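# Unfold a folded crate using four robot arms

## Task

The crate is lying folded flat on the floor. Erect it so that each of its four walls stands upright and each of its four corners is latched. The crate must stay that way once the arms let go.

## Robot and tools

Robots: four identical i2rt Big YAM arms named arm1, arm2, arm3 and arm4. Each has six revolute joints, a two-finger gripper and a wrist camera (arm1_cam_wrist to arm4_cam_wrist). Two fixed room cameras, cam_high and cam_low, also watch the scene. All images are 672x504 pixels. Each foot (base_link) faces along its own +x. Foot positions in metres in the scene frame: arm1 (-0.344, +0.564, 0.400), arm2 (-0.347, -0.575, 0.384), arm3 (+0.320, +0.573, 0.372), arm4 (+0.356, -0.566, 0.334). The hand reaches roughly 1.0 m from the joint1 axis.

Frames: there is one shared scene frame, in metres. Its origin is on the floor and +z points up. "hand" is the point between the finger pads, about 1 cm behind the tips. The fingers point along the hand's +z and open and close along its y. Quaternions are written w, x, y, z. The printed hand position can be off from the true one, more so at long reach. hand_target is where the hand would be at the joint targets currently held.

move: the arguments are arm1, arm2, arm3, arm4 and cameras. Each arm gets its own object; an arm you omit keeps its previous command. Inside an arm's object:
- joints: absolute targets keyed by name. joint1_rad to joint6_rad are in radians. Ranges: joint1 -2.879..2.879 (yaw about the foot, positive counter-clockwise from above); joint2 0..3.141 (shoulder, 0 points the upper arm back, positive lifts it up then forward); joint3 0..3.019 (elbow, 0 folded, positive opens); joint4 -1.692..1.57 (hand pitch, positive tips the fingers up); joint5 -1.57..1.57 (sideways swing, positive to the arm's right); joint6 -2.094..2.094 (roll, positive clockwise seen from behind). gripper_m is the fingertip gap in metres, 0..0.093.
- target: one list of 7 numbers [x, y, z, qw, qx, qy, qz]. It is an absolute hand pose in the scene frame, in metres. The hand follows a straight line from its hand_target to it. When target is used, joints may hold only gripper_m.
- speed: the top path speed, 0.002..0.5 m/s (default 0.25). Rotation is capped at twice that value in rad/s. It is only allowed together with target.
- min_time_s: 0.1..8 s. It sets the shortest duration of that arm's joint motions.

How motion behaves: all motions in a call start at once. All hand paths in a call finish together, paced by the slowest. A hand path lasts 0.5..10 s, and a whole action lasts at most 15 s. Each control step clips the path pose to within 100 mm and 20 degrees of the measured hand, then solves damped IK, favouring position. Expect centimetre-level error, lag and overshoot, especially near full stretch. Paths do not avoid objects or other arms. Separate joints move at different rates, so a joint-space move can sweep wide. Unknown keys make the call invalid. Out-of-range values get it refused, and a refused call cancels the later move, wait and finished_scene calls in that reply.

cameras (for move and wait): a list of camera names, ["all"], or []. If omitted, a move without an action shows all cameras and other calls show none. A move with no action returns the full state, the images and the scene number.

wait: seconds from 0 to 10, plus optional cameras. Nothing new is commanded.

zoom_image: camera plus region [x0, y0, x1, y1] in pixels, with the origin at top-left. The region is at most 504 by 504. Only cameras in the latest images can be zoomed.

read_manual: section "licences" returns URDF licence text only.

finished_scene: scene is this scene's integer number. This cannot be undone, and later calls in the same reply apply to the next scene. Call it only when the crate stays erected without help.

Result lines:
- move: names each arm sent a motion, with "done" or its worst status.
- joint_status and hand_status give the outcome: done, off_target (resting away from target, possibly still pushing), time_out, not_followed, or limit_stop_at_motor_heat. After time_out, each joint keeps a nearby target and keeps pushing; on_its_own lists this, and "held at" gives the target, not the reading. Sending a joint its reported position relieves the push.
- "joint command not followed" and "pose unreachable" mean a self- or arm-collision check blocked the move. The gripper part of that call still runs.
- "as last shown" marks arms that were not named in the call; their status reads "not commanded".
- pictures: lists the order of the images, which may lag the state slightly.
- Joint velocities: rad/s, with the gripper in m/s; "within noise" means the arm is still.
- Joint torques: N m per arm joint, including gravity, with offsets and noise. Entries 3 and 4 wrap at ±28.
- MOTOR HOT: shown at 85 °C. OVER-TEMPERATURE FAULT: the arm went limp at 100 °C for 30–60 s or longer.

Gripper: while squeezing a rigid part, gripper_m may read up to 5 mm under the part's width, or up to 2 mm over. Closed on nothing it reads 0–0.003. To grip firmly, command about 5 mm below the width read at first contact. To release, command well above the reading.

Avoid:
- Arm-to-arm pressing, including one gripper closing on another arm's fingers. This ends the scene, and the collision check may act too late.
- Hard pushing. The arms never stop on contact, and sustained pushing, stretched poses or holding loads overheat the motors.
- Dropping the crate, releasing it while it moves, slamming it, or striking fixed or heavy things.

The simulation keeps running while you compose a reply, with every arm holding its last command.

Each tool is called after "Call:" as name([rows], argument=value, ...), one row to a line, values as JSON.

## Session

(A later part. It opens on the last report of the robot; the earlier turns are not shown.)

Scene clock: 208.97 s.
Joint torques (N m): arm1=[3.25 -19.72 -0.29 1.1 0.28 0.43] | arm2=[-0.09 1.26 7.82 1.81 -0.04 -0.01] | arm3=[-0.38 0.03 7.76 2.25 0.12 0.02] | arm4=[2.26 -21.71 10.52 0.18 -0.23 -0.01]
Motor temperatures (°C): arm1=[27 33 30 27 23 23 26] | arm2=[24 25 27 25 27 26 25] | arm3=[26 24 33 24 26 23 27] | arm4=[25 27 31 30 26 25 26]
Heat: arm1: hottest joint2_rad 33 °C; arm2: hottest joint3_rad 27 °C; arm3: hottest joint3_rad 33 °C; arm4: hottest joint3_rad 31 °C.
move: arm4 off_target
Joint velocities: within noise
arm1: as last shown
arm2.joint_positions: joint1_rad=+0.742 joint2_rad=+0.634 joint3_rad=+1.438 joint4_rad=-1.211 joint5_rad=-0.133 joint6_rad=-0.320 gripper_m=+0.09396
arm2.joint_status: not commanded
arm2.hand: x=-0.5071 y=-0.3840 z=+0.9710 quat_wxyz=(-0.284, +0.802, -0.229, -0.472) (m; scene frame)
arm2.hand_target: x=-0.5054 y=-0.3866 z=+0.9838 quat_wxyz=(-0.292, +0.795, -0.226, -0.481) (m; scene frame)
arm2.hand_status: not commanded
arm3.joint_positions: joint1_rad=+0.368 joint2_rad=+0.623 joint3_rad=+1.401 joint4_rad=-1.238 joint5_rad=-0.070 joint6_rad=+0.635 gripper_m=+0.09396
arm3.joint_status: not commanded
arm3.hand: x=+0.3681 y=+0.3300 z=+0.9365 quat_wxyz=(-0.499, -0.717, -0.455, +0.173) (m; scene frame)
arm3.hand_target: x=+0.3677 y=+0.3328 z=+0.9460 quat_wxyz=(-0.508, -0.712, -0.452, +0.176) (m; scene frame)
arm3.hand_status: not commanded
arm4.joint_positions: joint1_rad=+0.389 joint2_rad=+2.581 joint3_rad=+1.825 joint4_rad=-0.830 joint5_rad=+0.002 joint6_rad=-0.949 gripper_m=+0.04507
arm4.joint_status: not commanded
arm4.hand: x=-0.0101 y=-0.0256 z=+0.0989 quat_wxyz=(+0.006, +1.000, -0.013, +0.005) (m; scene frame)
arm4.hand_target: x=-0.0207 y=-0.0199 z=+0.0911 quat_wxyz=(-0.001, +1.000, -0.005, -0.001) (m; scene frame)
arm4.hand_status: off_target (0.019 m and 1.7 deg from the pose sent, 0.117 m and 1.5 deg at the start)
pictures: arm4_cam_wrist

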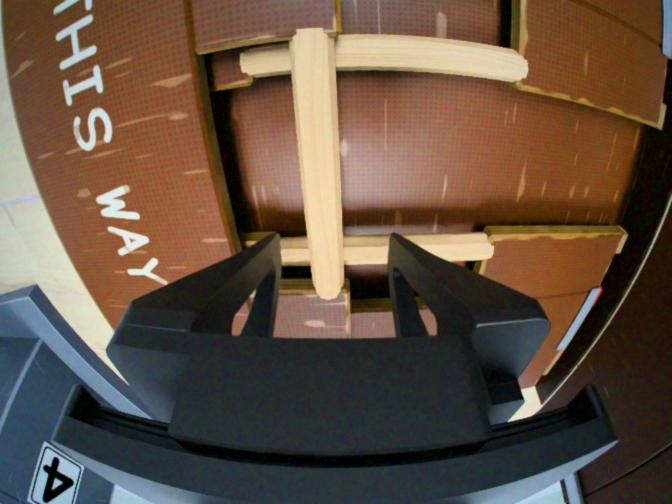

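Call:
move(arm4={"target": [-0.035, -0.028, 0.052, 0, 1, 0, 0], "speed": 0.08}, cameras=["arm4_cam_wrist"])

Scene clock: 211.90 s.
Joint torques (N m): arm1=[3.25 -20.37 -0.35 1.17 0.26 0.42] | arm2=[-0.09 1.32 7.82 1.81 -0.04 -0.01] | arm3=[-0.5 -0.21 7.87 2.43 0.11 0.01] | arm4=[2.43 -22.24 10.07 0.17 -0.2 0.16]
Motor temperatures (°C): arm1=[27 33 30 27 23 23 26] | arm2=[24 25 27 25 27 26 25] | arm3=[26 24 33 24 26 23 27] | arm4=[25 27 31 30 26 25 26]
Heat: arm1: hottest joint2_rad 33 °C; arm2: hottest joint3_rad 27 °C; arm3: hottest joint3_rad 33 °C; arm4: hottest joint3_rad 31 °C.
move: arm4 off_target
Joint velocities: within noise
arm1, arm2, arm3: as last shown
arm4.joint_positions: joint1_rad=+0.422 joint2_rad=+2.665 joint3_rad=+1.877 joint4_rad=-0.799 joint5_rad=+0.002 joint6_rad=-0.949 gripper_m=+0.04507
arm4.joint_status: not commanded
arm4.hand: x=-0.0292 y=-0.0367 z=+0.0596 quat_wxyz=(+0.006, +1.000, +0.004, +0.005) (m; scene frame)
arm4.hand_target: x=-0.0373 y=-0.0305 z=+0.0521 quat_wxyz=(+0.000, +1.000, +0.003, +0.000) (m; scene frame)
arm4.hand_status: off_target (0.013 m and 1.0 deg from the pose sent, 0.053 m and 1.7 deg at the start)
pictures: arm4_cam_wrist

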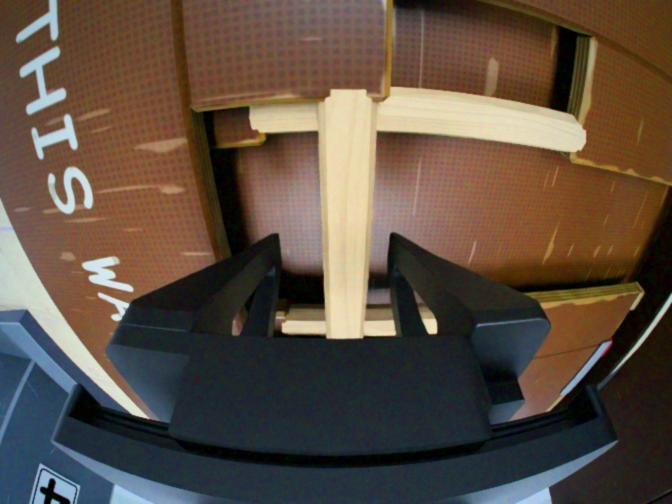

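Call:
move(arm4={"target": [-0.031, -0.024, 0.034, 0, 1, 0, 0], "speed": 0.06}, cameras=["arm4_cam_wrist"])

Scene clock: 214.47 s.
Joint torques (N m): arm1=[3.49 -20.13 -0.53 1.2 0.26 0.39] | arm2=[-0.03 1.26 7.8 1.83 -0.04 -0.01] | arm3=[-0.38 -0.32 7.86 2.37 0.1 0.01] | arm4=[1.2 -21.89 10.17 0.2 -0.22 0.08]
Motor temperatures (°C): arm1=[27 33 30 27 23 23 26] | arm2=[24 25 27 25 27 26 25] | arm3=[26 24 33 24 26 23 27] | arm4=[25 28 31 30 26 25 26]
Heat: arm1: hottest joint2_rad 33 °C; arm2: hottest joint3_rad 27 °C; arm3: hottest joint3_rad 33 °C; arm4: hottest joint3_rad 31 °C.
move: arm4 off_target
Joint velocities: within noise
arm1, arm2, arm3: as last shown
arm4.joint_positions: joint1_rad=+0.415 joint2_rad=+2.702 joint3_rad=+1.905 joint4_rad=-0.790 joint5_rad=+0.002 joint6_rad=-0.949 gripper_m=+0.04507
arm4.joint_status: not commanded
arm4.hand: x=-0.0260 y=-0.0326 z=+0.0435 quat_wxyz=(+0.006, +1.000, +0.000, +0.005) (m; scene frame)
arm4.hand_target: x=-0.0271 y=-0.0232 z=+0.0336 quat_wxyz=(+0.001, +1.000, -0.003, +0.000) (m; scene frame)
arm4.hand_status: off_target (0.014 m and 0.9 deg from the pose sent, 0.029 m and 1.0 deg at the start)
pictures: arm4_cam_wrist

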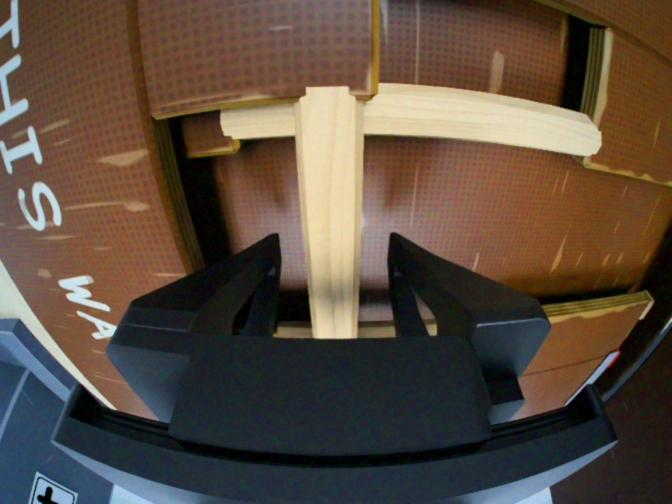

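Centered. Close the gripper.

Call:
move(arm4={"joints": {"gripper_m": 0.0}}, cameras=["arm4_cam_wrist", "cam_low"])

Call:
zoom_image(camera="cam_low", region=[240, 180, 480, 360])

Scene clock: 215.90 s.
Joint torques (N m): arm1=[3.19 -20.54 -0.32 1.22 0.25 0.42] | arm2=[-0.09 1.26 7.8 1.81 -0.04 -0.01] | arm3=[-0.5 0.15 7.76 2.44 0.11 0] | arm4=[1.14 -22.07 10.18 0.2 -0.22 0.12]
Motor temperatures (°C): arm1=[27 33 30 27 23 23 26] | arm2=[24 25 27 25 27 26 25] | arm3=[26 24 33 24 26 23 27] | arm4=[25 28 31 30 26 25 26]
Heat: arm1: hottest joint2_rad 33 °C; arm2: hottest joint3_rad 27 °C; arm3: hottest joint3_rad 33 °C; arm4: hottest joint3_rad 31 °C.
move: arm4 off_target
Joint velocities: within noise
arm1, arm2, arm3: as last shown
arm4.joint_positions: joint1_rad=+0.415 joint2_rad=+2.702 joint3_rad=+1.905 joint4_rad=-0.790 joint5_rad=+0.002 joint6_rad=-0.963 gripper_m=+0.01647
arm4.joint_status: gripper_m off_target (ended at +0.01650, target +0.00000)
arm4.hand: x=-0.0260 y=-0.0326 z=+0.0435 quat_wxyz=(+0.006, +1.000, +0.007, +0.005) (m; scene frame)
arm4.hand_target: x=-0.0271 y=-0.0232 z=+0.0336 quat_wxyz=(+0.001, +1.000, +0.002, +0.001) (m; scene frame)
arm4.hand_status: not commanded
pictures: arm4_cam_wrist, cam_low

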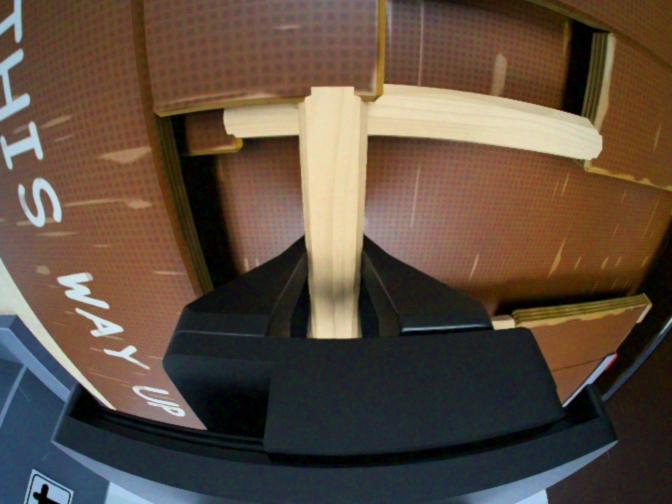

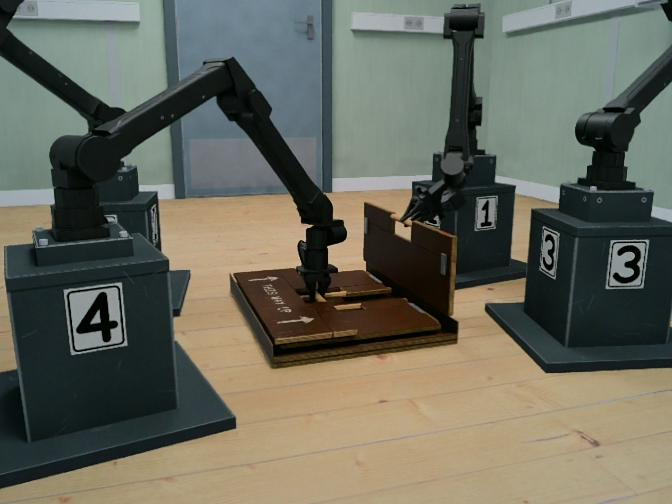

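Scaled by 2.100 from the camera's 672x504 image, which has a finer 960x720 frame.

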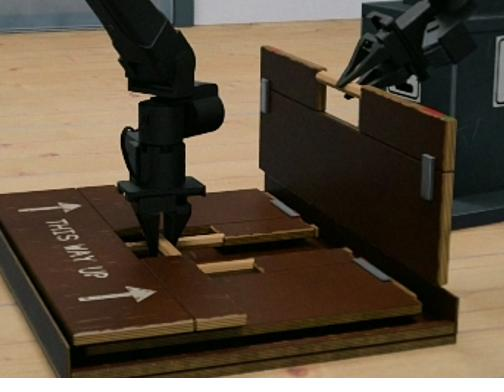

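Call:
move(arm4={"target": [-0.028, -0.034, 0.110, -0.0698, 0.9976, 0, 0], "speed": 0.08})

Call:
move(arm4={"target": [-0.028, -0.053, 0.157, -0.1392, 0.9903, 0, 0], "speed": 0.08}, cameras=["cam_low"])

Call:
zoom_image(camera="cam_low", region=[240, 180, 480, 360])

Scene clock: 221.63 s.
Joint torques (N m): arm1=[3.6 -20.25 -0.4 1.02 0.28 0.43] | arm2=[-0.09 1.26 7.8 1.81 -0.04 -0.01] | arm3=[-0.32 -0.15 7.76 2.32 0.14 -0.01] | arm4=[2.37 -27.46 5.6 -0.87 -0.37 0.3]
Motor temperatures (°C): arm1=[27 33 30 27 23 23 26] | arm2=[24 25 27 25 27 26 25] | arm3=[26 24 33 24 26 23 27] | arm4=[25 28 31 30 26 25 27]
Heat: arm1: hottest joint2_rad 33 °C; arm2: hottest joint3_rad 27 °C; arm3: hottest joint3_rad 33 °C; arm4: hottest joint3_rad 31 °C.
move: arm4 off_target
Joint velocities: within noise
arm1, arm2, arm3: as last shown
arm4.joint_positions: joint1_rad=+0.439 joint2_rad=+2.558 joint3_rad=+1.712 joint4_rad=-0.612 joint5_rad=+0.094 joint6_rad=-0.946 gripper_m=+0.01647
arm4.joint_status: not commanded
arm4.hand: x=-0.0262 y=-0.0326 z=+0.0853 quat_wxyz=(-0.073, +0.997, +0.008, +0.004) (m; scene frame)
arm4.hand_target: x=-0.0334 y=-0.0338 z=+0.1094 quat_wxyz=(-0.074, +0.997, +0.003, -0.002) (m; scene frame)
arm4.hand_status: off_target (0.025 m and 1.1 deg from the pose sent, 0.067 m and 8.8 deg at the start)
pictures: none

Scene clock: 223.07 s.
Joint torques (N m): arm1=[3.19 -20.42 -0.31 1.09 0.3 0.42] | arm2=[-0.03 1.26 7.8 1.83 -0.04 -0.01] | arm3=[-0.32 -0.03 7.92 2.32 0.12 -0.01] | arm4=[2.26 -25.17 5.5 -0.24 -0.1 0.35]
Motor temperatures (°C): arm1=[27 33 30 27 23 23 26] | arm2=[24 25 27 25 27 26 25] | arm3=[26 24 33 24 26 23 27] | arm4=[25 29 31 30 26 25 27]
Heat: arm1: hottest joint2_rad 33 °C; arm2: hottest joint3_rad 27 °C; arm3: hottest joint3_rad 33 °C; arm4: hottest joint3_rad 31 °C.
move: arm4 off_target
Joint velocities: within noise
arm1, arm2, arm3: as last shown
arm4.joint_positions: joint1_rad=+0.479 joint2_rad=+2.394 joint3_rad=+1.517 joint4_rad=-0.485 joint5_rad=+0.178 joint6_rad=-0.921 gripper_m=+0.01601
arm4.joint_status: not commanded
arm4.hand: x=-0.0262 y=-0.0508 z=+0.1392 quat_wxyz=(-0.136, +0.991, +0.009, +0.005) (m; scene frame)
arm4.hand_target: x=-0.0297 y=-0.0535 z=+0.1563 quat_wxyz=(-0.139, +0.990, +0.002, +0.000) (m; scene frame)
arm4.hand_status: off_target (0.018 m and 1.2 deg from the pose sent, 0.075 m and 7.7 deg at the start)
pictures: cam_low

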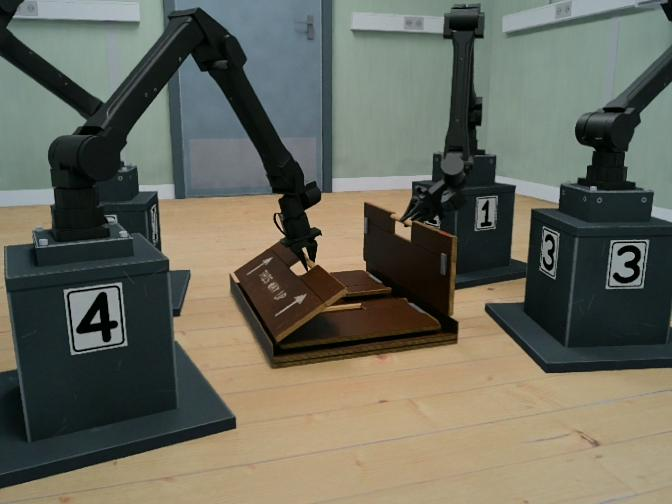

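Scaled by 2.100 from the camera's 672x504 image, which has a finer 960x720 frame.

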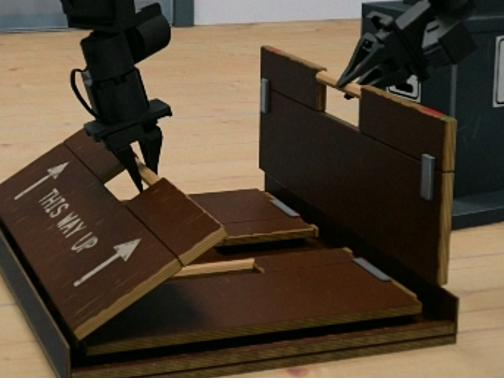

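Call:
move(arm4={"target": [-0.028, -0.082, 0.199, -0.2419, 0.9703, 0, 0], "speed": 0.08})

Call:
move(arm4={"target": [-0.028, -0.120, 0.230, -0.342, 0.9397, 0, 0], "speed": 0.08}, cameras=["cam_low"])

Call:
zoom_image(camera="cam_low", region=[240, 180, 480, 360])

Scene clock: 226.27 s.
Joint torques (N m): arm1=[3.08 -20.78 -0.38 1.06 0.3 0.4] | arm2=[-0.15 1.2 7.82 1.83 -0.04 -0.01] | arm3=[-0.56 0.09 7.8 2.44 0.13 -0.01] | arm4=[2.32 -23.36 5.18 0.09 0.11 0.34]
Motor temperatures (°C): arm1=[27 33 30 27 23 23 26] | arm2=[24 25 27 25 27 26 25] | arm3=[26 24 33 24 26 23 27] | arm4=[25 29 31 30 26 25 27]
Heat: arm1: hottest joint2_rad 33 °C; arm2: hottest joint3_rad 27 °C; arm3: hottest joint3_rad 33 °C; arm4: hottest joint3_rad 31 °C.
move: arm4 off_target
Joint velocities: within noise
arm1.joint_positions: joint1_rad=+0.803 joint2_rad=+2.243 joint3_rad=+0.801 joint4_rad=+0.468 joint5_rad=+0.744 joint6_rad=-0.804 gripper_m=+0.01707
arm1.joint_status: not commanded
arm1.hand: x=-0.0153 y=+0.2040 z=+0.2386 quat_wxyz=(+0.014, -0.007, -0.895, +0.445) (m; scene frame)
arm1.hand_target: x=-0.0087 y=+0.2237 z=+0.2440 quat_wxyz=(+0.002, +0.001, -0.898, +0.440) (m; scene frame)
arm1.hand_status: not commanded
arm2, arm3: as last shown
arm4.joint_positions: joint1_rad=+0.547 joint2_rad=+2.249 joint3_rad=+1.296 joint4_rad=-0.265 joint5_rad=+0.323 joint6_rad=-0.889 gripper_m=+0.01578
arm4.joint_status: not commanded
arm4.hand: x=-0.0252 y=-0.0794 z=+0.1812 quat_wxyz=(-0.234, +0.972, +0.007, +0.005) (m; scene frame)
arm4.hand_target: x=-0.0279 y=-0.0826 z=+0.1980 quat_wxyz=(-0.238, +0.971, +0.001, +0.000) (m; scene frame)
arm4.hand_status: off_target (0.018 m and 1.4 deg from the pose sent, 0.067 m and 12.4 deg at the start)
pictures: none

Scene clock: 228.23 s.
Joint torques (N m): arm1=[2.9 -20.25 -0.34 1.11 0.23 0.41] | arm2=[-0.03 1.32 7.8 1.84 -0.04 -0.01] | arm3=[-0.5 -0.09 7.9 2.37 0.12 0.02] | arm4=[2.37 -21.77 4.55 0.58 0.36 0.3]
Motor temperatures (°C): arm1=[27 33 30 27 23 23 26] | arm2=[24 25 27 25 27 26 25] | arm3=[26 24 33 24 26 23 27] | arm4=[25 29 31 30 26 25 27]
Heat: arm1: hottest joint2_rad 33 °C; arm2: hottest joint3_rad 27 °C; arm3: hottest joint3_rad 33 °C; arm4: hottest joint3_rad 31 °C.
move: arm4 off_target
Joint velocities: within noise
arm1, arm2, arm3: as last shown
arm4.joint_positions: joint1_rad=+0.637 joint2_rad=+2.154 joint3_rad=+1.106 joint4_rad=-0.038 joint5_rad=+0.501 joint6_rad=-0.860 gripper_m=+0.01571
arm4.joint_status: not commanded
arm4.hand: x=-0.0244 y=-0.1164 z=+0.2118 quat_wxyz=(-0.334, +0.943, +0.004, +0.008) (m; scene frame)
arm4.hand_target: x=-0.0267 y=-0.1192 z=+0.2293 quat_wxyz=(-0.341, +0.940, -0.001, +0.001) (m; scene frame)
arm4.hand_status: off_target (0.019 m and 1.4 deg from the pose sent, 0.064 m and 13.0 deg at the start)
pictures: cam_low

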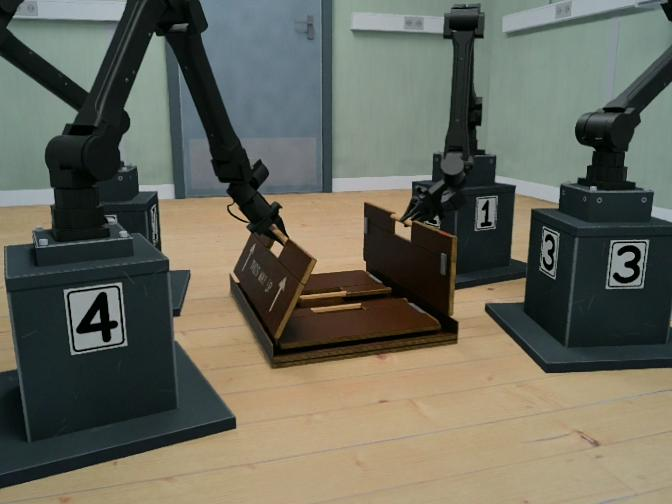

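Scaled by 2.100 from the camera's 672x504 image, which has a finer 960x720 frame.

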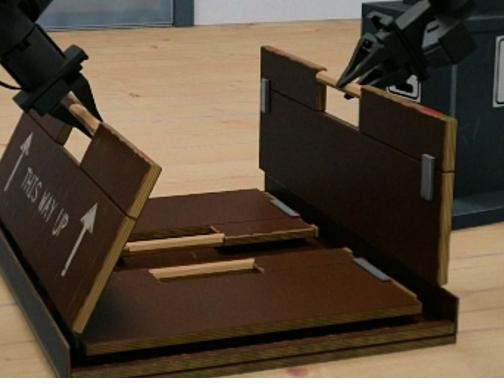

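Call:
move(arm4={"target": [-0.028, -0.165, 0.244, -0.4226, 0.9063, 0, 0], "speed": 0.08})

Call:
move(arm4={"target": [-0.028, -0.203, 0.248, -0.4384, 0.8988, 0, 0], "speed": 0.07})

Call:
move(arm4={"target": [-0.028, -0.226, 0.244, -0.4384, 0.8988, 0, 0], "speed": 0.05}, cameras=["cam_low", "cam_high"])

Call:
zoom_image(camera="cam_low", region=[210, 180, 480, 380])

Call:
zoom_image(camera="cam_high", region=[230, 220, 440, 410])

Scene clock: 231.83 s.
Joint torques (N m): arm1=[3.37 -20.6 -0.2 1.05 0.24 0.46] | arm2=[-0.09 1.26 7.82 1.84 -0.04 -0.01] | arm3=[-0.38 0.44 7.79 2.33 0.15 -0.01] | arm4=[2.67 -20.07 3.47 0.92 0.49 0.31]
Motor temperatures (°C): arm1=[27 33 30 27 23 23 26] | arm2=[24 25 27 25 27 26 25] | arm3=[26 24 33 24 26 23 27] | arm4=[25 29 31 30 26 25 27]
Heat: arm1: hottest joint2_rad 33 °C; arm2: hottest joint3_rad 27 °C; arm3: hottest joint3_rad 33 °C; arm4: hottest joint3_rad 31 °C.
move: arm4 off_target
Joint velocities: within noise
arm1: as last shown
arm2.joint_positions: joint1_rad=+0.742 joint2_rad=+0.634 joint3_rad=+1.438 joint4_rad=-1.211 joint5_rad=-0.133 joint6_rad=-0.320 gripper_m=+0.09396
arm2.joint_status: not commanded
arm2.hand: x=-0.5071 y=-0.3840 z=+0.9710 quat_wxyz=(-0.284, +0.802, -0.229, -0.472) (m; scene frame)
arm2.hand_target: x=-0.5054 y=-0.3866 z=+0.9838 quat_wxyz=(-0.292, +0.795, -0.226, -0.481) (m; scene frame)
arm2.hand_status: not commanded
arm3.joint_positions: joint1_rad=+0.368 joint2_rad=+0.623 joint3_rad=+1.401 joint4_rad=-1.238 joint5_rad=-0.070 joint6_rad=+0.635 gripper_m=+0.09396
arm3.joint_status: not commanded
arm3.hand: x=+0.3681 y=+0.3300 z=+0.9365 quat_wxyz=(-0.499, -0.717, -0.455, +0.173) (m; scene frame)
arm3.hand_target: x=+0.3677 y=+0.3328 z=+0.9460 quat_wxyz=(-0.508, -0.712, -0.452, +0.176) (m; scene frame)
arm3.hand_status: not commanded
arm4.joint_positions: joint1_rad=+0.732 joint2_rad=+2.116 joint3_rad=+0.966 joint4_rad=+0.167 joint5_rad=+0.672 joint6_rad=-0.841 gripper_m=+0.01571
arm4.joint_status: not commanded
arm4.hand: x=-0.0231 y=-0.1546 z=+0.2300 quat_wxyz=(-0.418, +0.909, +0.000, +0.009) (m; scene frame)
arm4.hand_target: x=-0.0245 y=-0.1602 z=+0.2442 quat_wxyz=(-0.424, +0.906, -0.004, +0.002) (m; scene frame)
arm4.hand_status: off_target (0.018 m and 1.2 deg from the pose sent, 0.058 m and 11.0 deg at the start)
pictures: none

Scene clock: 233.17 s.
Joint torques (N m): arm1=[3.08 -19.96 -0.38 1.11 0.28 0.42] | arm2=[-0.09 1.26 7.82 1.8 -0.03 -0.01] | arm3=[-0.56 -0.21 7.8 2.26 0.13 -0.02] | arm4=[3.6 -19.19 3.15 0.66 0.19 0.32]
Motor temperatures (°C): arm1=[27 33 30 27 23 23 26] | arm2=[24 25 27 25 27 26 25] | arm3=[26 24 33 24 26 23 27] | arm4=[25 29 31 30 26 25 27]
Heat: arm1: hottest joint2_rad 33 °C; arm2: hottest joint3_rad 27 °C; arm3: hottest joint3_rad 33 °C; arm4: hottest joint3_rad 31 °C.
move: arm4 off_target
Joint velocities: within noise
arm1, arm2, arm3: as last shown
arm4.joint_positions: joint1_rad=+0.806 joint2_rad=+2.090 joint3_rad=+0.902 joint4_rad=+0.187 joint5_rad=+0.749 joint6_rad=-0.780 gripper_m=+0.01578
arm4.joint_status: not commanded
arm4.hand: x=-0.0224 y=-0.1903 z=+0.2360 quat_wxyz=(-0.438, +0.899, -0.003, +0.012) (m; scene frame)
arm4.hand_target: x=-0.0280 y=-0.2015 z=+0.2477 quat_wxyz=(-0.439, +0.898, +0.001, +0.001) (m; scene frame)
arm4.hand_status: off_target (0.018 m and 1.5 deg from the pose sent, 0.052 m and 2.8 deg at the start)
pictures: none

Scene clock: 234.17 s.
Joint torques (N m): arm1=[3.84 -19.96 -0.46 1.24 0.28 0.45] | arm2=[-0.03 1.2 7.82 1.83 -0.04 -0.01] | arm3=[-0.97 -0.44 7.87 2.32 0.12 0.03] | arm4=[5.48 -18.9 1.88 0.23 0.32 0.65]
Motor temperatures (°C): arm1=[27 33 30 27 23 23 26] | arm2=[24 25 27 25 27 26 25] | arm3=[26 24 33 24 26 23 27] | arm4=[25 29 30 30 26 25 27]
Heat: arm1: hottest joint2_rad 33 °C; arm2: hottest joint3_rad 27 °C; arm3: hottest joint3_rad 33 °C; arm4: hottest joint3_rad 30 °C.
move: arm4 off_target
Joint velocities: within noise
arm1, arm2, arm3: as last shown
arm4.joint_positions: joint1_rad=+0.826 joint2_rad=+2.087 joint3_rad=+0.888 joint4_rad=+0.187 joint5_rad=+0.767 joint6_rad=-0.759 gripper_m=+0.01582
arm4.joint_status: not commanded
arm4.hand: x=-0.0220 y=-0.1999 z=+0.2360 quat_wxyz=(-0.441, +0.897, -0.004, +0.013) (m; scene frame)
arm4.hand_target: x=-0.0273 y=-0.2244 z=+0.2428 quat_wxyz=(-0.439, +0.899, +0.001, +0.000) (m; scene frame)
arm4.hand_status: off_target (0.028 m and 1.6 deg from the pose sent, 0.037 m and 1.5 deg at the start)
pictures: cam_high, cam_low

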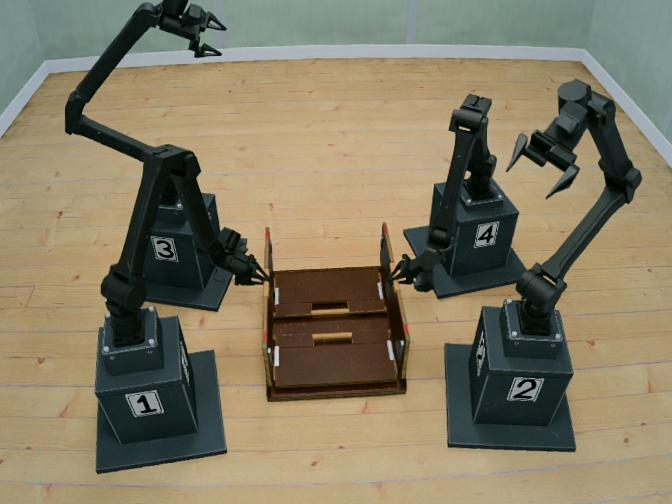

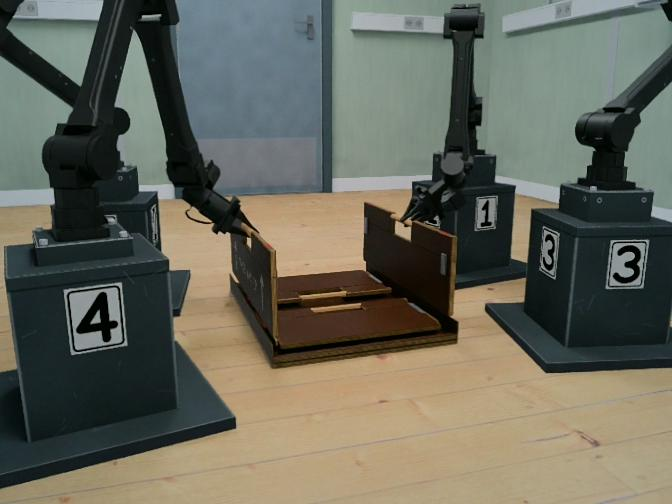

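Scaled by 1.867 from the camera's 672x504 image, which has a finer 960x720 frame.

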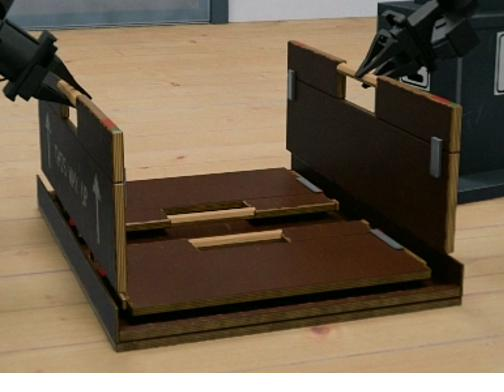

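Scaled by 2.400 from the camera's 672x504 image, which has a finer 960x720 frame.

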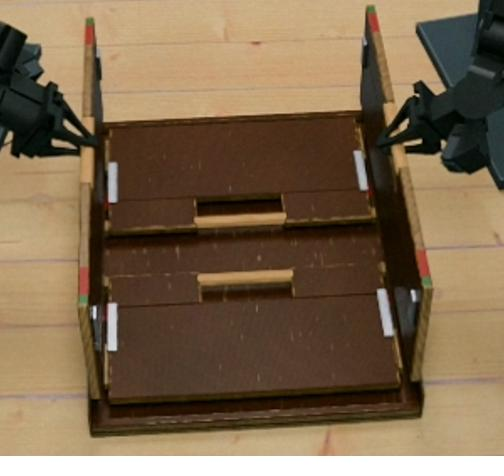

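Call:
move(arm2={"target": [-0.072, -0.02, 0.36, 0, 0.7071, -0.7071, 0], "joints": {"gripper_m": 0.045}, "speed": 0.25}, cameras=["arm2_cam_wrist", "cam_high", "cam_low"])

Scene clock: 251.70 s.
Joint torques (N m): arm1=[3.25 -19.9 -0.34 1.25 0.28 0.44] | arm2=[0.03 -22.01 8.98 -0.16 0.08 0.06] | arm3=[-0.62 -0.03 7.76 2.33 0.15 0] | arm4=[5.48 -18.84 1.88 0.21 0.32 0.65]
Motor temperatures (°C): arm1=[27 34 29 27 23 23 26] | arm2=[24 25 27 25 27 26 24] | arm3=[26 24 33 24 26 23 27] | arm4=[25 29 29 30 27 25 28]
Heat: arm1: hottest joint2_rad 34 °C; arm2: hottest joint3_rad 27 °C; arm3: hottest joint3_rad 33 °C; arm4: hottest joint4_rad 30 °C.
move: arm2 off_target
Joint velocities: within noise
arm1, arm3, arm4: as last shown
arm2.joint_positions: joint1_rad=-0.321 joint2_rad=+2.148 joint3_rad=+1.590 joint4_rad=-1.062 joint5_rad=-0.007 joint6_rad=-0.470 gripper_m=+0.04513
arm2.joint_status: all done
arm2.hand: x=-0.0838 y=-0.0389 z=+0.3453 quat_wxyz=(+0.024, +0.712, -0.702, +0.005) (m; scene frame)
arm2.hand_target: x=-0.0736 y=-0.0264 z=+0.3579 quat_wxyz=(+0.009, +0.707, -0.707, +0.001) (m; scene frame)
arm2.hand_status: off_target (0.027 m and 2.9 deg from the pose sent, 0.834 m and 86.3 deg at the start)
pictures: arm2_cam_wrist, cam_high, cam_low

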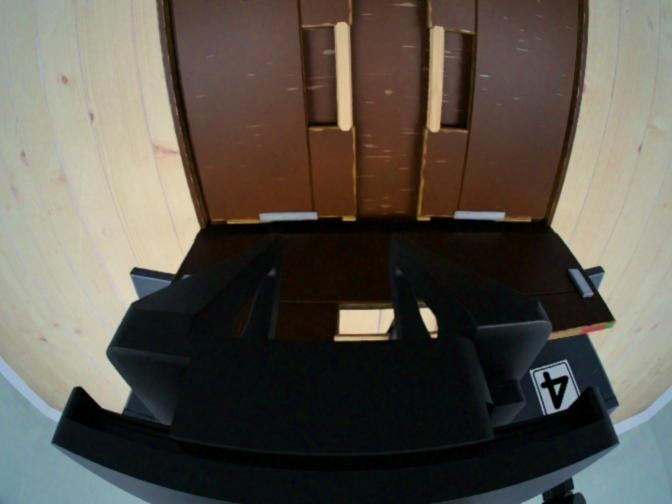

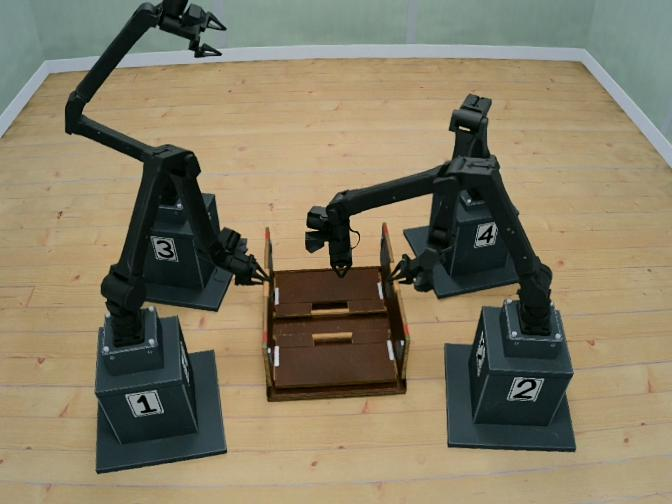

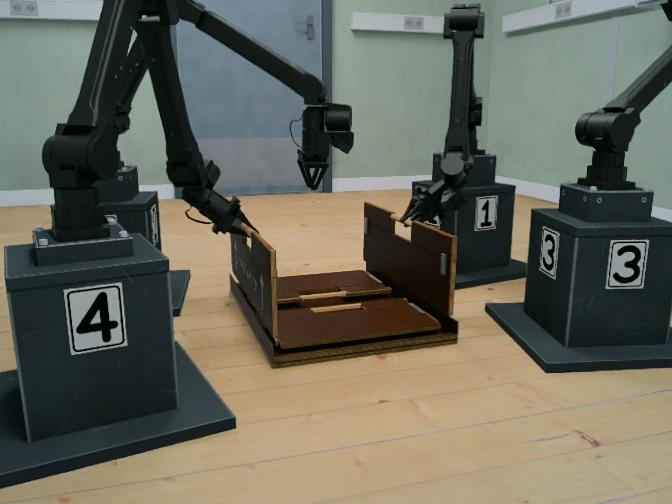

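Call:
move(arm2={"target": [-0.071, 0.000, 0.13, 0, 0.7071, -0.7071, 0], "speed": 0.2}, cameras=["arm2_cam_wrist"])

Scene clock: 261.50 s.
Joint torques (N m): arm1=[3.55 -20.54 -0.44 1.1 0.24 0.4] | arm2=[0.67 -24.18 7.06 0.64 0.08 0.06] | arm3=[-0.67 -0.38 7.69 2.3 0.11 0.04] | arm4=[5.42 -18.84 1.88 0.21 0.32 0.65]
Motor temperatures (°C): arm1=[27 34 29 27 23 23 26] | arm2=[24 25 27 25 27 26 24] | arm3=[26 24 33 24 26 23 27] | arm4=[25 28 29 30 27 25 28]
Heat: arm1: hottest joint2_rad 34 °C; arm2: hottest joint3_rad 27 °C; arm3: hottest joint3_rad 33 °C; arm4: hottest joint4_rad 30 °C.
move: arm2 off_target
Joint velocities: within noise
arm1, arm3, arm4: as last shown
arm2.joint_positions: joint1_rad=-0.319 joint2_rad=+2.576 joint3_rad=+1.711 joint4_rad=-0.751 joint5_rad=-0.004 joint6_rad=-0.463 gripper_m=+0.04513
arm2.joint_status: not commanded
arm2.hand: x=-0.0763 y=-0.0230 z=+0.1221 quat_wxyz=(+0.022, +0.709, -0.704, +0.006) (m; scene frame)
arm2.hand_target: x=-0.0717 y=-0.0028 z=+0.1301 quat_wxyz=(+0.000, +0.710, -0.705, +0.000) (m; scene frame)
arm2.hand_status: off_target (0.025 m and 2.6 deg from the pose sent, 0.219 m and 2.9 deg at the start)
pictures: arm2_cam_wrist

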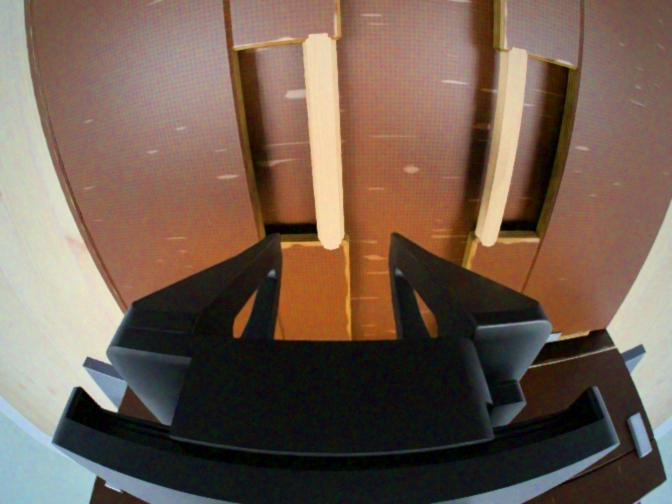

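Call:
move(arm2={"target": [-0.076, 0.008, 0.065, 0, 0.7071, -0.7071, 0], "speed": 0.1}, cameras=["arm2_cam_wrist", "cam_low"])

Call:
zoom_image(camera="cam_low", region=[260, 220, 440, 360])

Scene clock: 266.10 s.
Joint torques (N m): arm1=[3.49 -20.37 -0.39 1.16 0.29 0.4] | arm2=[0.67 -24.53 6.87 0.62 0.09 0.06] | arm3=[-0.56 0.26 7.76 2.32 0.11 0.04] | arm4=[5.48 -18.9 1.88 0.21 0.32 0.65]
Motor temperatures (°C): arm1=[27 34 29 27 23 23 26] | arm2=[24 26 27 25 27 26 24] | arm3=[26 24 33 24 26 23 27] | arm4=[25 28 29 30 27 25 28]
Heat: arm1: hottest joint2_rad 34 °C; arm2: hottest joint3_rad 27 °C; arm3: hottest joint3_rad 33 °C; arm4: hottest joint4_rad 30 °C.
move: arm2 off_target
Joint velocities: within noise
arm1, arm3, arm4: as last shown
arm2.joint_positions: joint1_rad=-0.295 joint2_rad=+2.723 joint3_rad=+1.825 joint4_rad=-0.711 joint5_rad=-0.004 joint6_rad=-0.443 gripper_m=+0.04513
arm2.joint_status: not commanded
arm2.hand: x=-0.0861 y=-0.0083 z=+0.0600 quat_wxyz=(+0.019, +0.711, -0.703, +0.005) (m; scene frame)
arm2.hand_target: x=-0.0818 y=+0.0099 z=+0.0655 quat_wxyz=(+0.000, +0.711, -0.704, +0.000) (m; scene frame)
arm2.hand_status: off_target (0.020 m and 2.3 deg from the pose sent, 0.065 m and 2.6 deg at the start)
pictures: arm2_cam_wrist, cam_low

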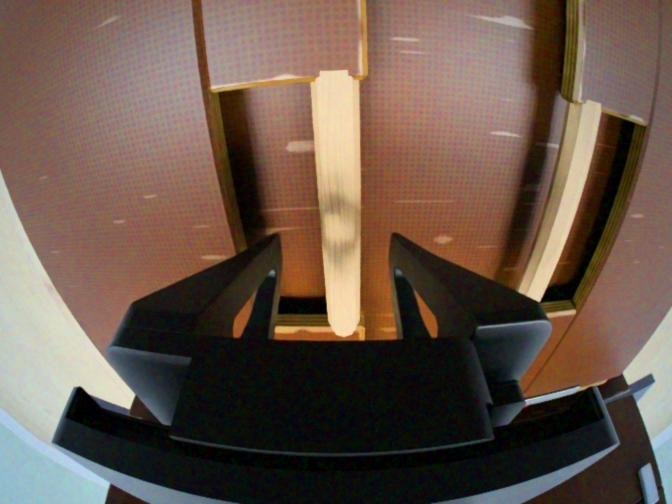

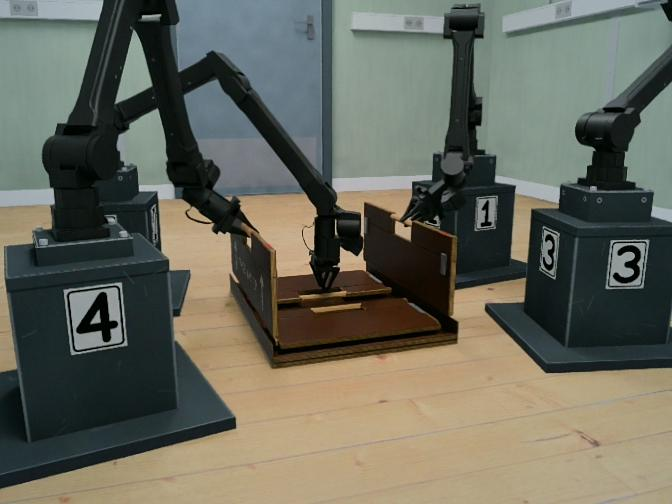

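Scaled by 2.800 from the camera's 672x504 image, which has a finer 960x720 frame.

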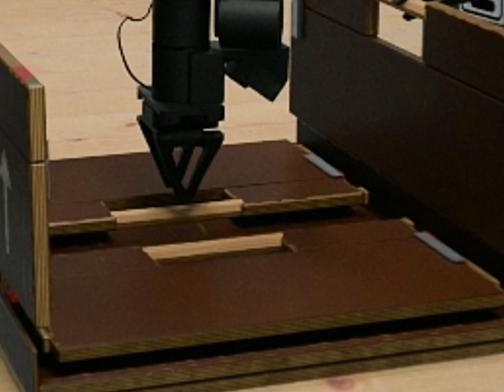

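Call:
move(arm2={"target": [-0.075, 0.004, 0.040, 0, 0.7071, -0.7071, 0], "speed": 0.06}, cameras=["arm2_cam_wrist", "cam_low"])

Call:
zoom_image(camera="cam_low", region=[260, 220, 440, 360])

Scene clock: 269.90 s.
Joint torques (N m): arm1=[3.31 -20.48 -0.27 1.17 0.26 0.41] | arm2=[-0.67 -24.35 6.78 0.69 0.09 0.03] | arm3=[-0.73 -0.09 7.71 2.39 0.11 -0.02] | arm4=[5.48 -18.9 1.87 0.21 0.32 0.65]
Motor temperatures (°C): arm1=[27 34 29 27 23 23 26] | arm2=[24 26 27 25 27 26 24] | arm3=[26 24 33 24 26 23 27] | arm4=[25 28 29 30 27 25 28]
Heat: arm1: hottest joint2_rad 34 °C; arm2: hottest joint3_rad 27 °C; arm3: hottest joint3_rad 33 °C; arm4: hottest joint4_rad 30 °C.
move: arm2 off_target
Joint velocities: within noise
arm1.joint_positions: joint1_rad=+0.803 joint2_rad=+2.243 joint3_rad=+0.801 joint4_rad=+0.468 joint5_rad=+0.744 joint6_rad=-0.804 gripper_m=+0.01707
arm1.joint_status: not commanded
arm1.hand: x=-0.0153 y=+0.2040 z=+0.2386 quat_wxyz=(+0.014, -0.007, -0.895, +0.445) (m; scene frame)
arm1.hand_target: x=-0.0087 y=+0.2237 z=+0.2440 quat_wxyz=(+0.002, +0.001, -0.898, +0.440) (m; scene frame)
arm1.hand_status: not commanded
arm2.joint_positions: joint1_rad=-0.295 joint2_rad=+2.771 joint3_rad=+1.851 joint4_rad=-0.688 joint5_rad=-0.002 joint6_rad=-0.443 gripper_m=+0.04513
arm2.joint_status: not commanded
arm2.hand: x=-0.0867 y=-0.0104 z=+0.0371 quat_wxyz=(+0.018, +0.711, -0.703, +0.005) (m; scene frame)
arm2.hand_target: x=-0.0750 y=+0.0038 z=+0.0410 quat_wxyz=(-0.001, +0.707, -0.707, +0.000) (m; scene frame)
arm2.hand_status: off_target (0.019 m and 2.2 deg from the pose sent, 0.026 m and 2.3 deg at the start)
arm3, arm4: as last shown
pictures: arm2_cam_wrist, cam_low

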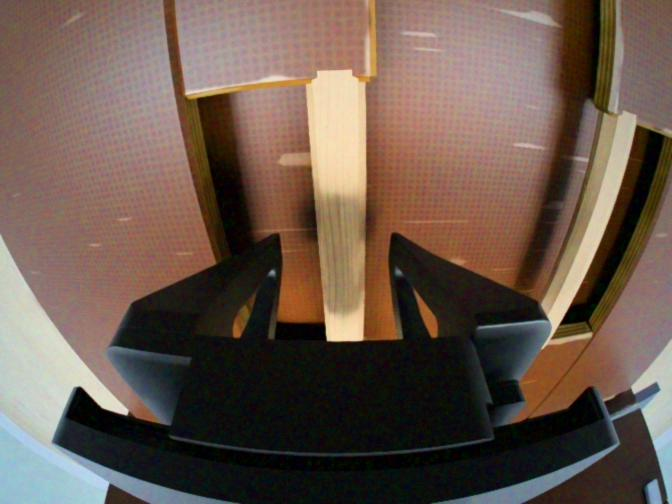

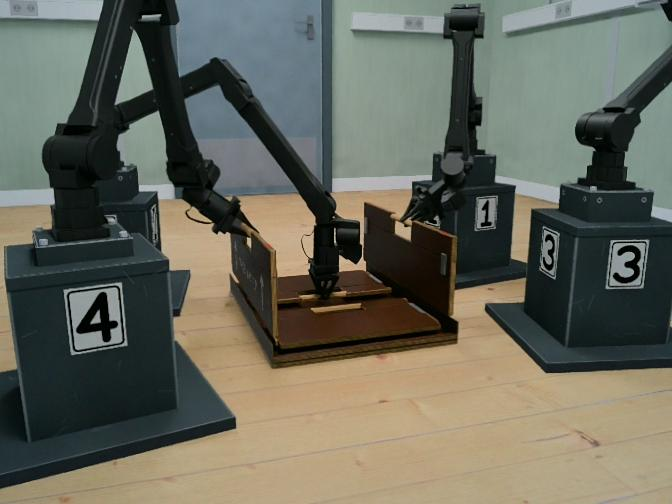

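Scaled by 2.800 from the camera's 672x504 image, which has a finer 960x720 frame.

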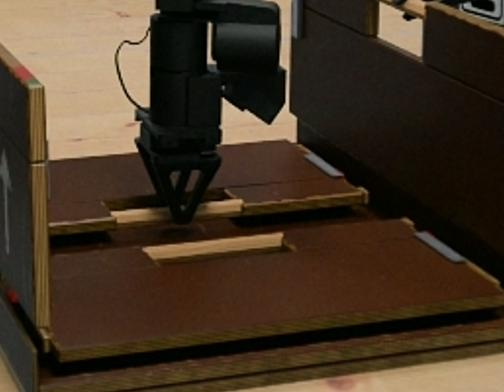

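Call:
move(arm2={"target": [-0.075, 0.004, 0.034, 0, 0.7071, -0.7071, 0], "speed": 0.04}, cameras=["arm2_cam_wrist"])

Scene clock: 273.70 s.
Joint torques (N m): arm1=[3.37 -19.37 -0.2 1.03 0.25 0.41] | arm2=[-0.67 -24.18 6.82 0.66 0.05 0.03] | arm3=[0.09 0.03 7.77 2.35 0.12 0.06] | arm4=[5.48 -18.9 1.88 0.21 0.32 0.65]
Motor temperatures (°C): arm1=[27 34 29 27 23 23 26] | arm2=[24 27 27 25 27 26 24] | arm3=[26 24 33 24 26 23 27] | arm4=[25 28 28 30 27 25 28]
Heat: arm1: hottest joint2_rad 34 °C; arm2: hottest joint2_rad 27 °C; arm3: hottest joint3_rad 33 °C; arm4: hottest joint4_rad 30 °C.
move: arm2 off_target
Joint velocities: within noise
arm1, arm3, arm4: as last shown
arm2.joint_positions: joint1_rad=-0.295 joint2_rad=+2.780 joint3_rad=+1.863 joint4_rad=-0.686 joint5_rad=-0.002 joint6_rad=-0.443 gripper_m=+0.04513
arm2.joint_status: not commanded
arm2.hand: x=-0.0856 y=-0.0079 z=+0.0343 quat_wxyz=(+0.015, +0.711, -0.703, +0.005) (m; scene frame)
arm2.hand_target: x=-0.0753 y=+0.0034 z=+0.0342 quat_wxyz=(+0.000, +0.707, -0.707, +0.000) (m; scene frame)
arm2.hand_status: off_target (0.016 m and 2.0 deg from the pose sent, 0.019 m and 2.2 deg at the start)
pictures: arm2_cam_wrist

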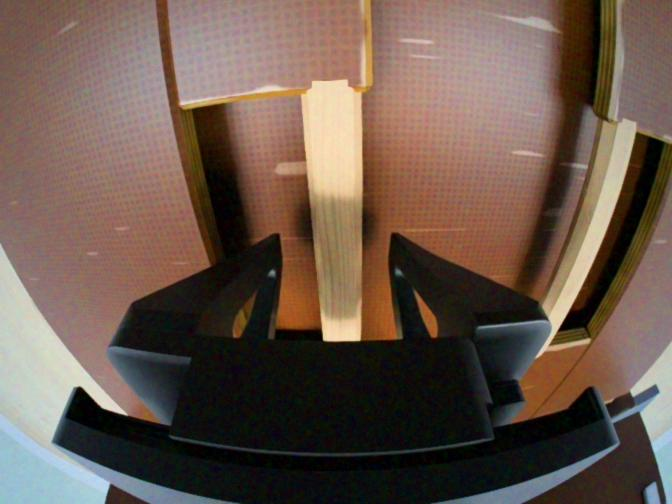

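Call:
move(arm2={"target": [-0.075, 0.002, 0.029, 0, 0.7071, -0.7071, 0], "speed": 0.04})

Call:
move(arm2={"joints": {"gripper_m": 0.0}}, cameras=["arm2_cam_wrist", "cam_low"])

Call:
zoom_image(camera="cam_low", region=[260, 220, 440, 360])

Scene clock: 276.00 s.
Joint torques (N m): arm1=[3.43 -20.25 -0.31 1.09 0.24 0.38] | arm2=[-0.79 -23.82 6.69 0.69 0.05 0.01] | arm3=[-0.85 0.26 7.75 2.36 0.12 -0.02] | arm4=[5.48 -18.84 1.88 0.21 0.32 0.65]
Motor temperatures (°C): arm1=[27 34 29 27 23 23 26] | arm2=[24 27 27 25 27 26 24] | arm3=[26 24 33 24 26 23 27] | arm4=[25 28 28 30 27 25 28]
Heat: arm1: hottest joint2_rad 34 °C; arm2: hottest joint2_rad 27 °C; arm3: hottest joint3_rad 33 °C; arm4: hottest joint4_rad 30 °C.
move: arm2 off_target
Joint velocities: within noise
arm1, arm4: as last shown
arm2.joint_positions: joint1_rad=-0.295 joint2_rad=+2.789 joint3_rad=+1.863 joint4_rad=-0.677 joint5_rad=-0.002 joint6_rad=-0.443 gripper_m=+0.04513
arm2.joint_status: not commanded
arm2.hand: x=-0.0865 y=-0.0099 z=+0.0287 quat_wxyz=(+0.015, +0.711, -0.703, +0.005) (m; scene frame)
arm2.hand_target: x=-0.0753 y=+0.0016 z=+0.0291 quat_wxyz=(+0.000, +0.707, -0.707, +0.000) (m; scene frame)
arm2.hand_status: off_target (0.017 m and 2.0 deg from the pose sent, 0.015 m and 2.0 deg at the start)
arm3.joint_positions: joint1_rad=+0.368 joint2_rad=+0.623 joint3_rad=+1.401 joint4_rad=-1.238 joint5_rad=-0.070 joint6_rad=+0.635 gripper_m=+0.09396
arm3.joint_status: not commanded
arm3.hand: x=+0.3681 y=+0.3300 z=+0.9365 quat_wxyz=(-0.499, -0.717, -0.455, +0.173) (m; scene frame)
arm3.hand_target: x=+0.3677 y=+0.3328 z=+0.9460 quat_wxyz=(-0.508, -0.712, -0.452, +0.176) (m; scene frame)
arm3.hand_status: not commanded
pictures: none

Scene clock: 276.73 s.
Joint torques (N m): arm1=[3.14 -20.31 -0.35 1.16 0.24 0.39] | arm2=[-0.79 -23.94 6.68 0.61 -0.19 0.17] | arm3=[-0.62 0.26 7.82 2.37 0.1 0.01] | arm4=[5.48 -18.9 1.89 0.23 0.32 0.65]
Motor temperatures (°C): arm1=[27 34 29 27 23 23 26] | arm2=[24 27 27 25 27 26 25] | arm3=[26 24 33 24 26 23 27] | arm4=[25 28 28 30 27 25 28]
Heat: arm1: hottest joint2_rad 34 °C; arm2: hottest joint2_rad 27 °C; arm3: hottest joint3_rad 33 °C; arm4: hottest joint4_rad 30 °C.
move: arm2 off_target
Joint velocities: within noise
arm1, arm3, arm4: as last shown
arm2.joint_positions: joint1_rad=-0.296 joint2_rad=+2.789 joint3_rad=+1.864 joint4_rad=-0.676 joint5_rad=+0.004 joint6_rad=-0.456 gripper_m=+0.01718
arm2.joint_status: gripper_m off_target (ended at +0.01721, target +0.00000)
arm2.hand: x=-0.0841 y=-0.0096 z=+0.0290 quat_wxyz=(+0.013, +0.715, -0.698, +0.007) (m; scene frame)
arm2.hand_target: x=-0.0742 y=+0.0014 z=+0.0294 quat_wxyz=(+0.000, +0.707, -0.708, +0.000) (m; scene frame)
arm2.hand_status: not commanded
pictures: arm2_cam_wrist, cam_low

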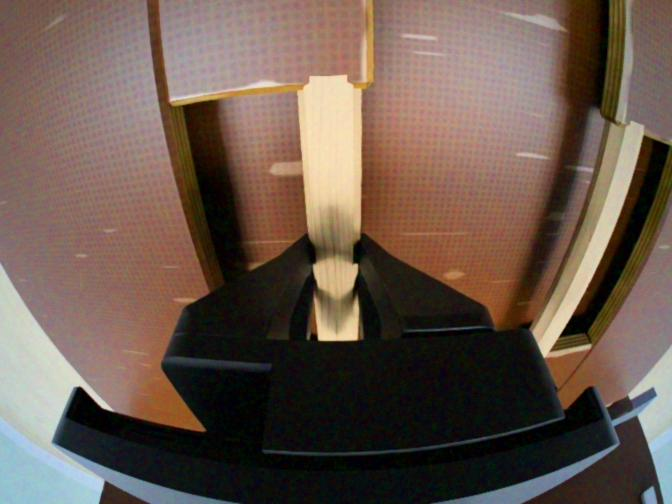

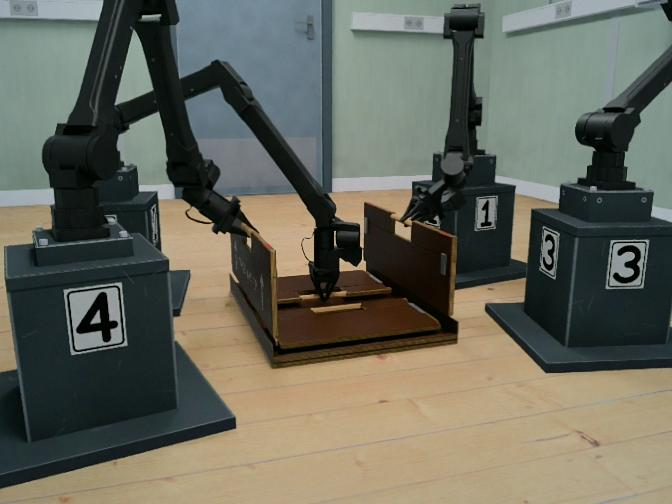

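Scaled by 2.800 from the camera's 672x504 image, which has a finer 960x720 frame.

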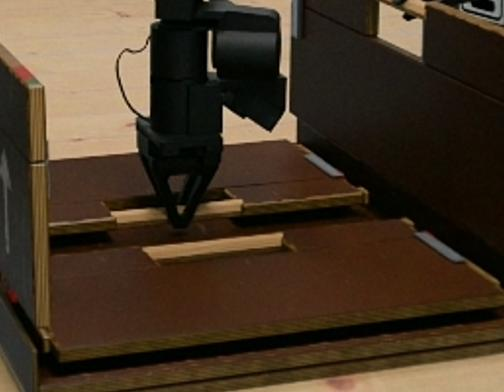

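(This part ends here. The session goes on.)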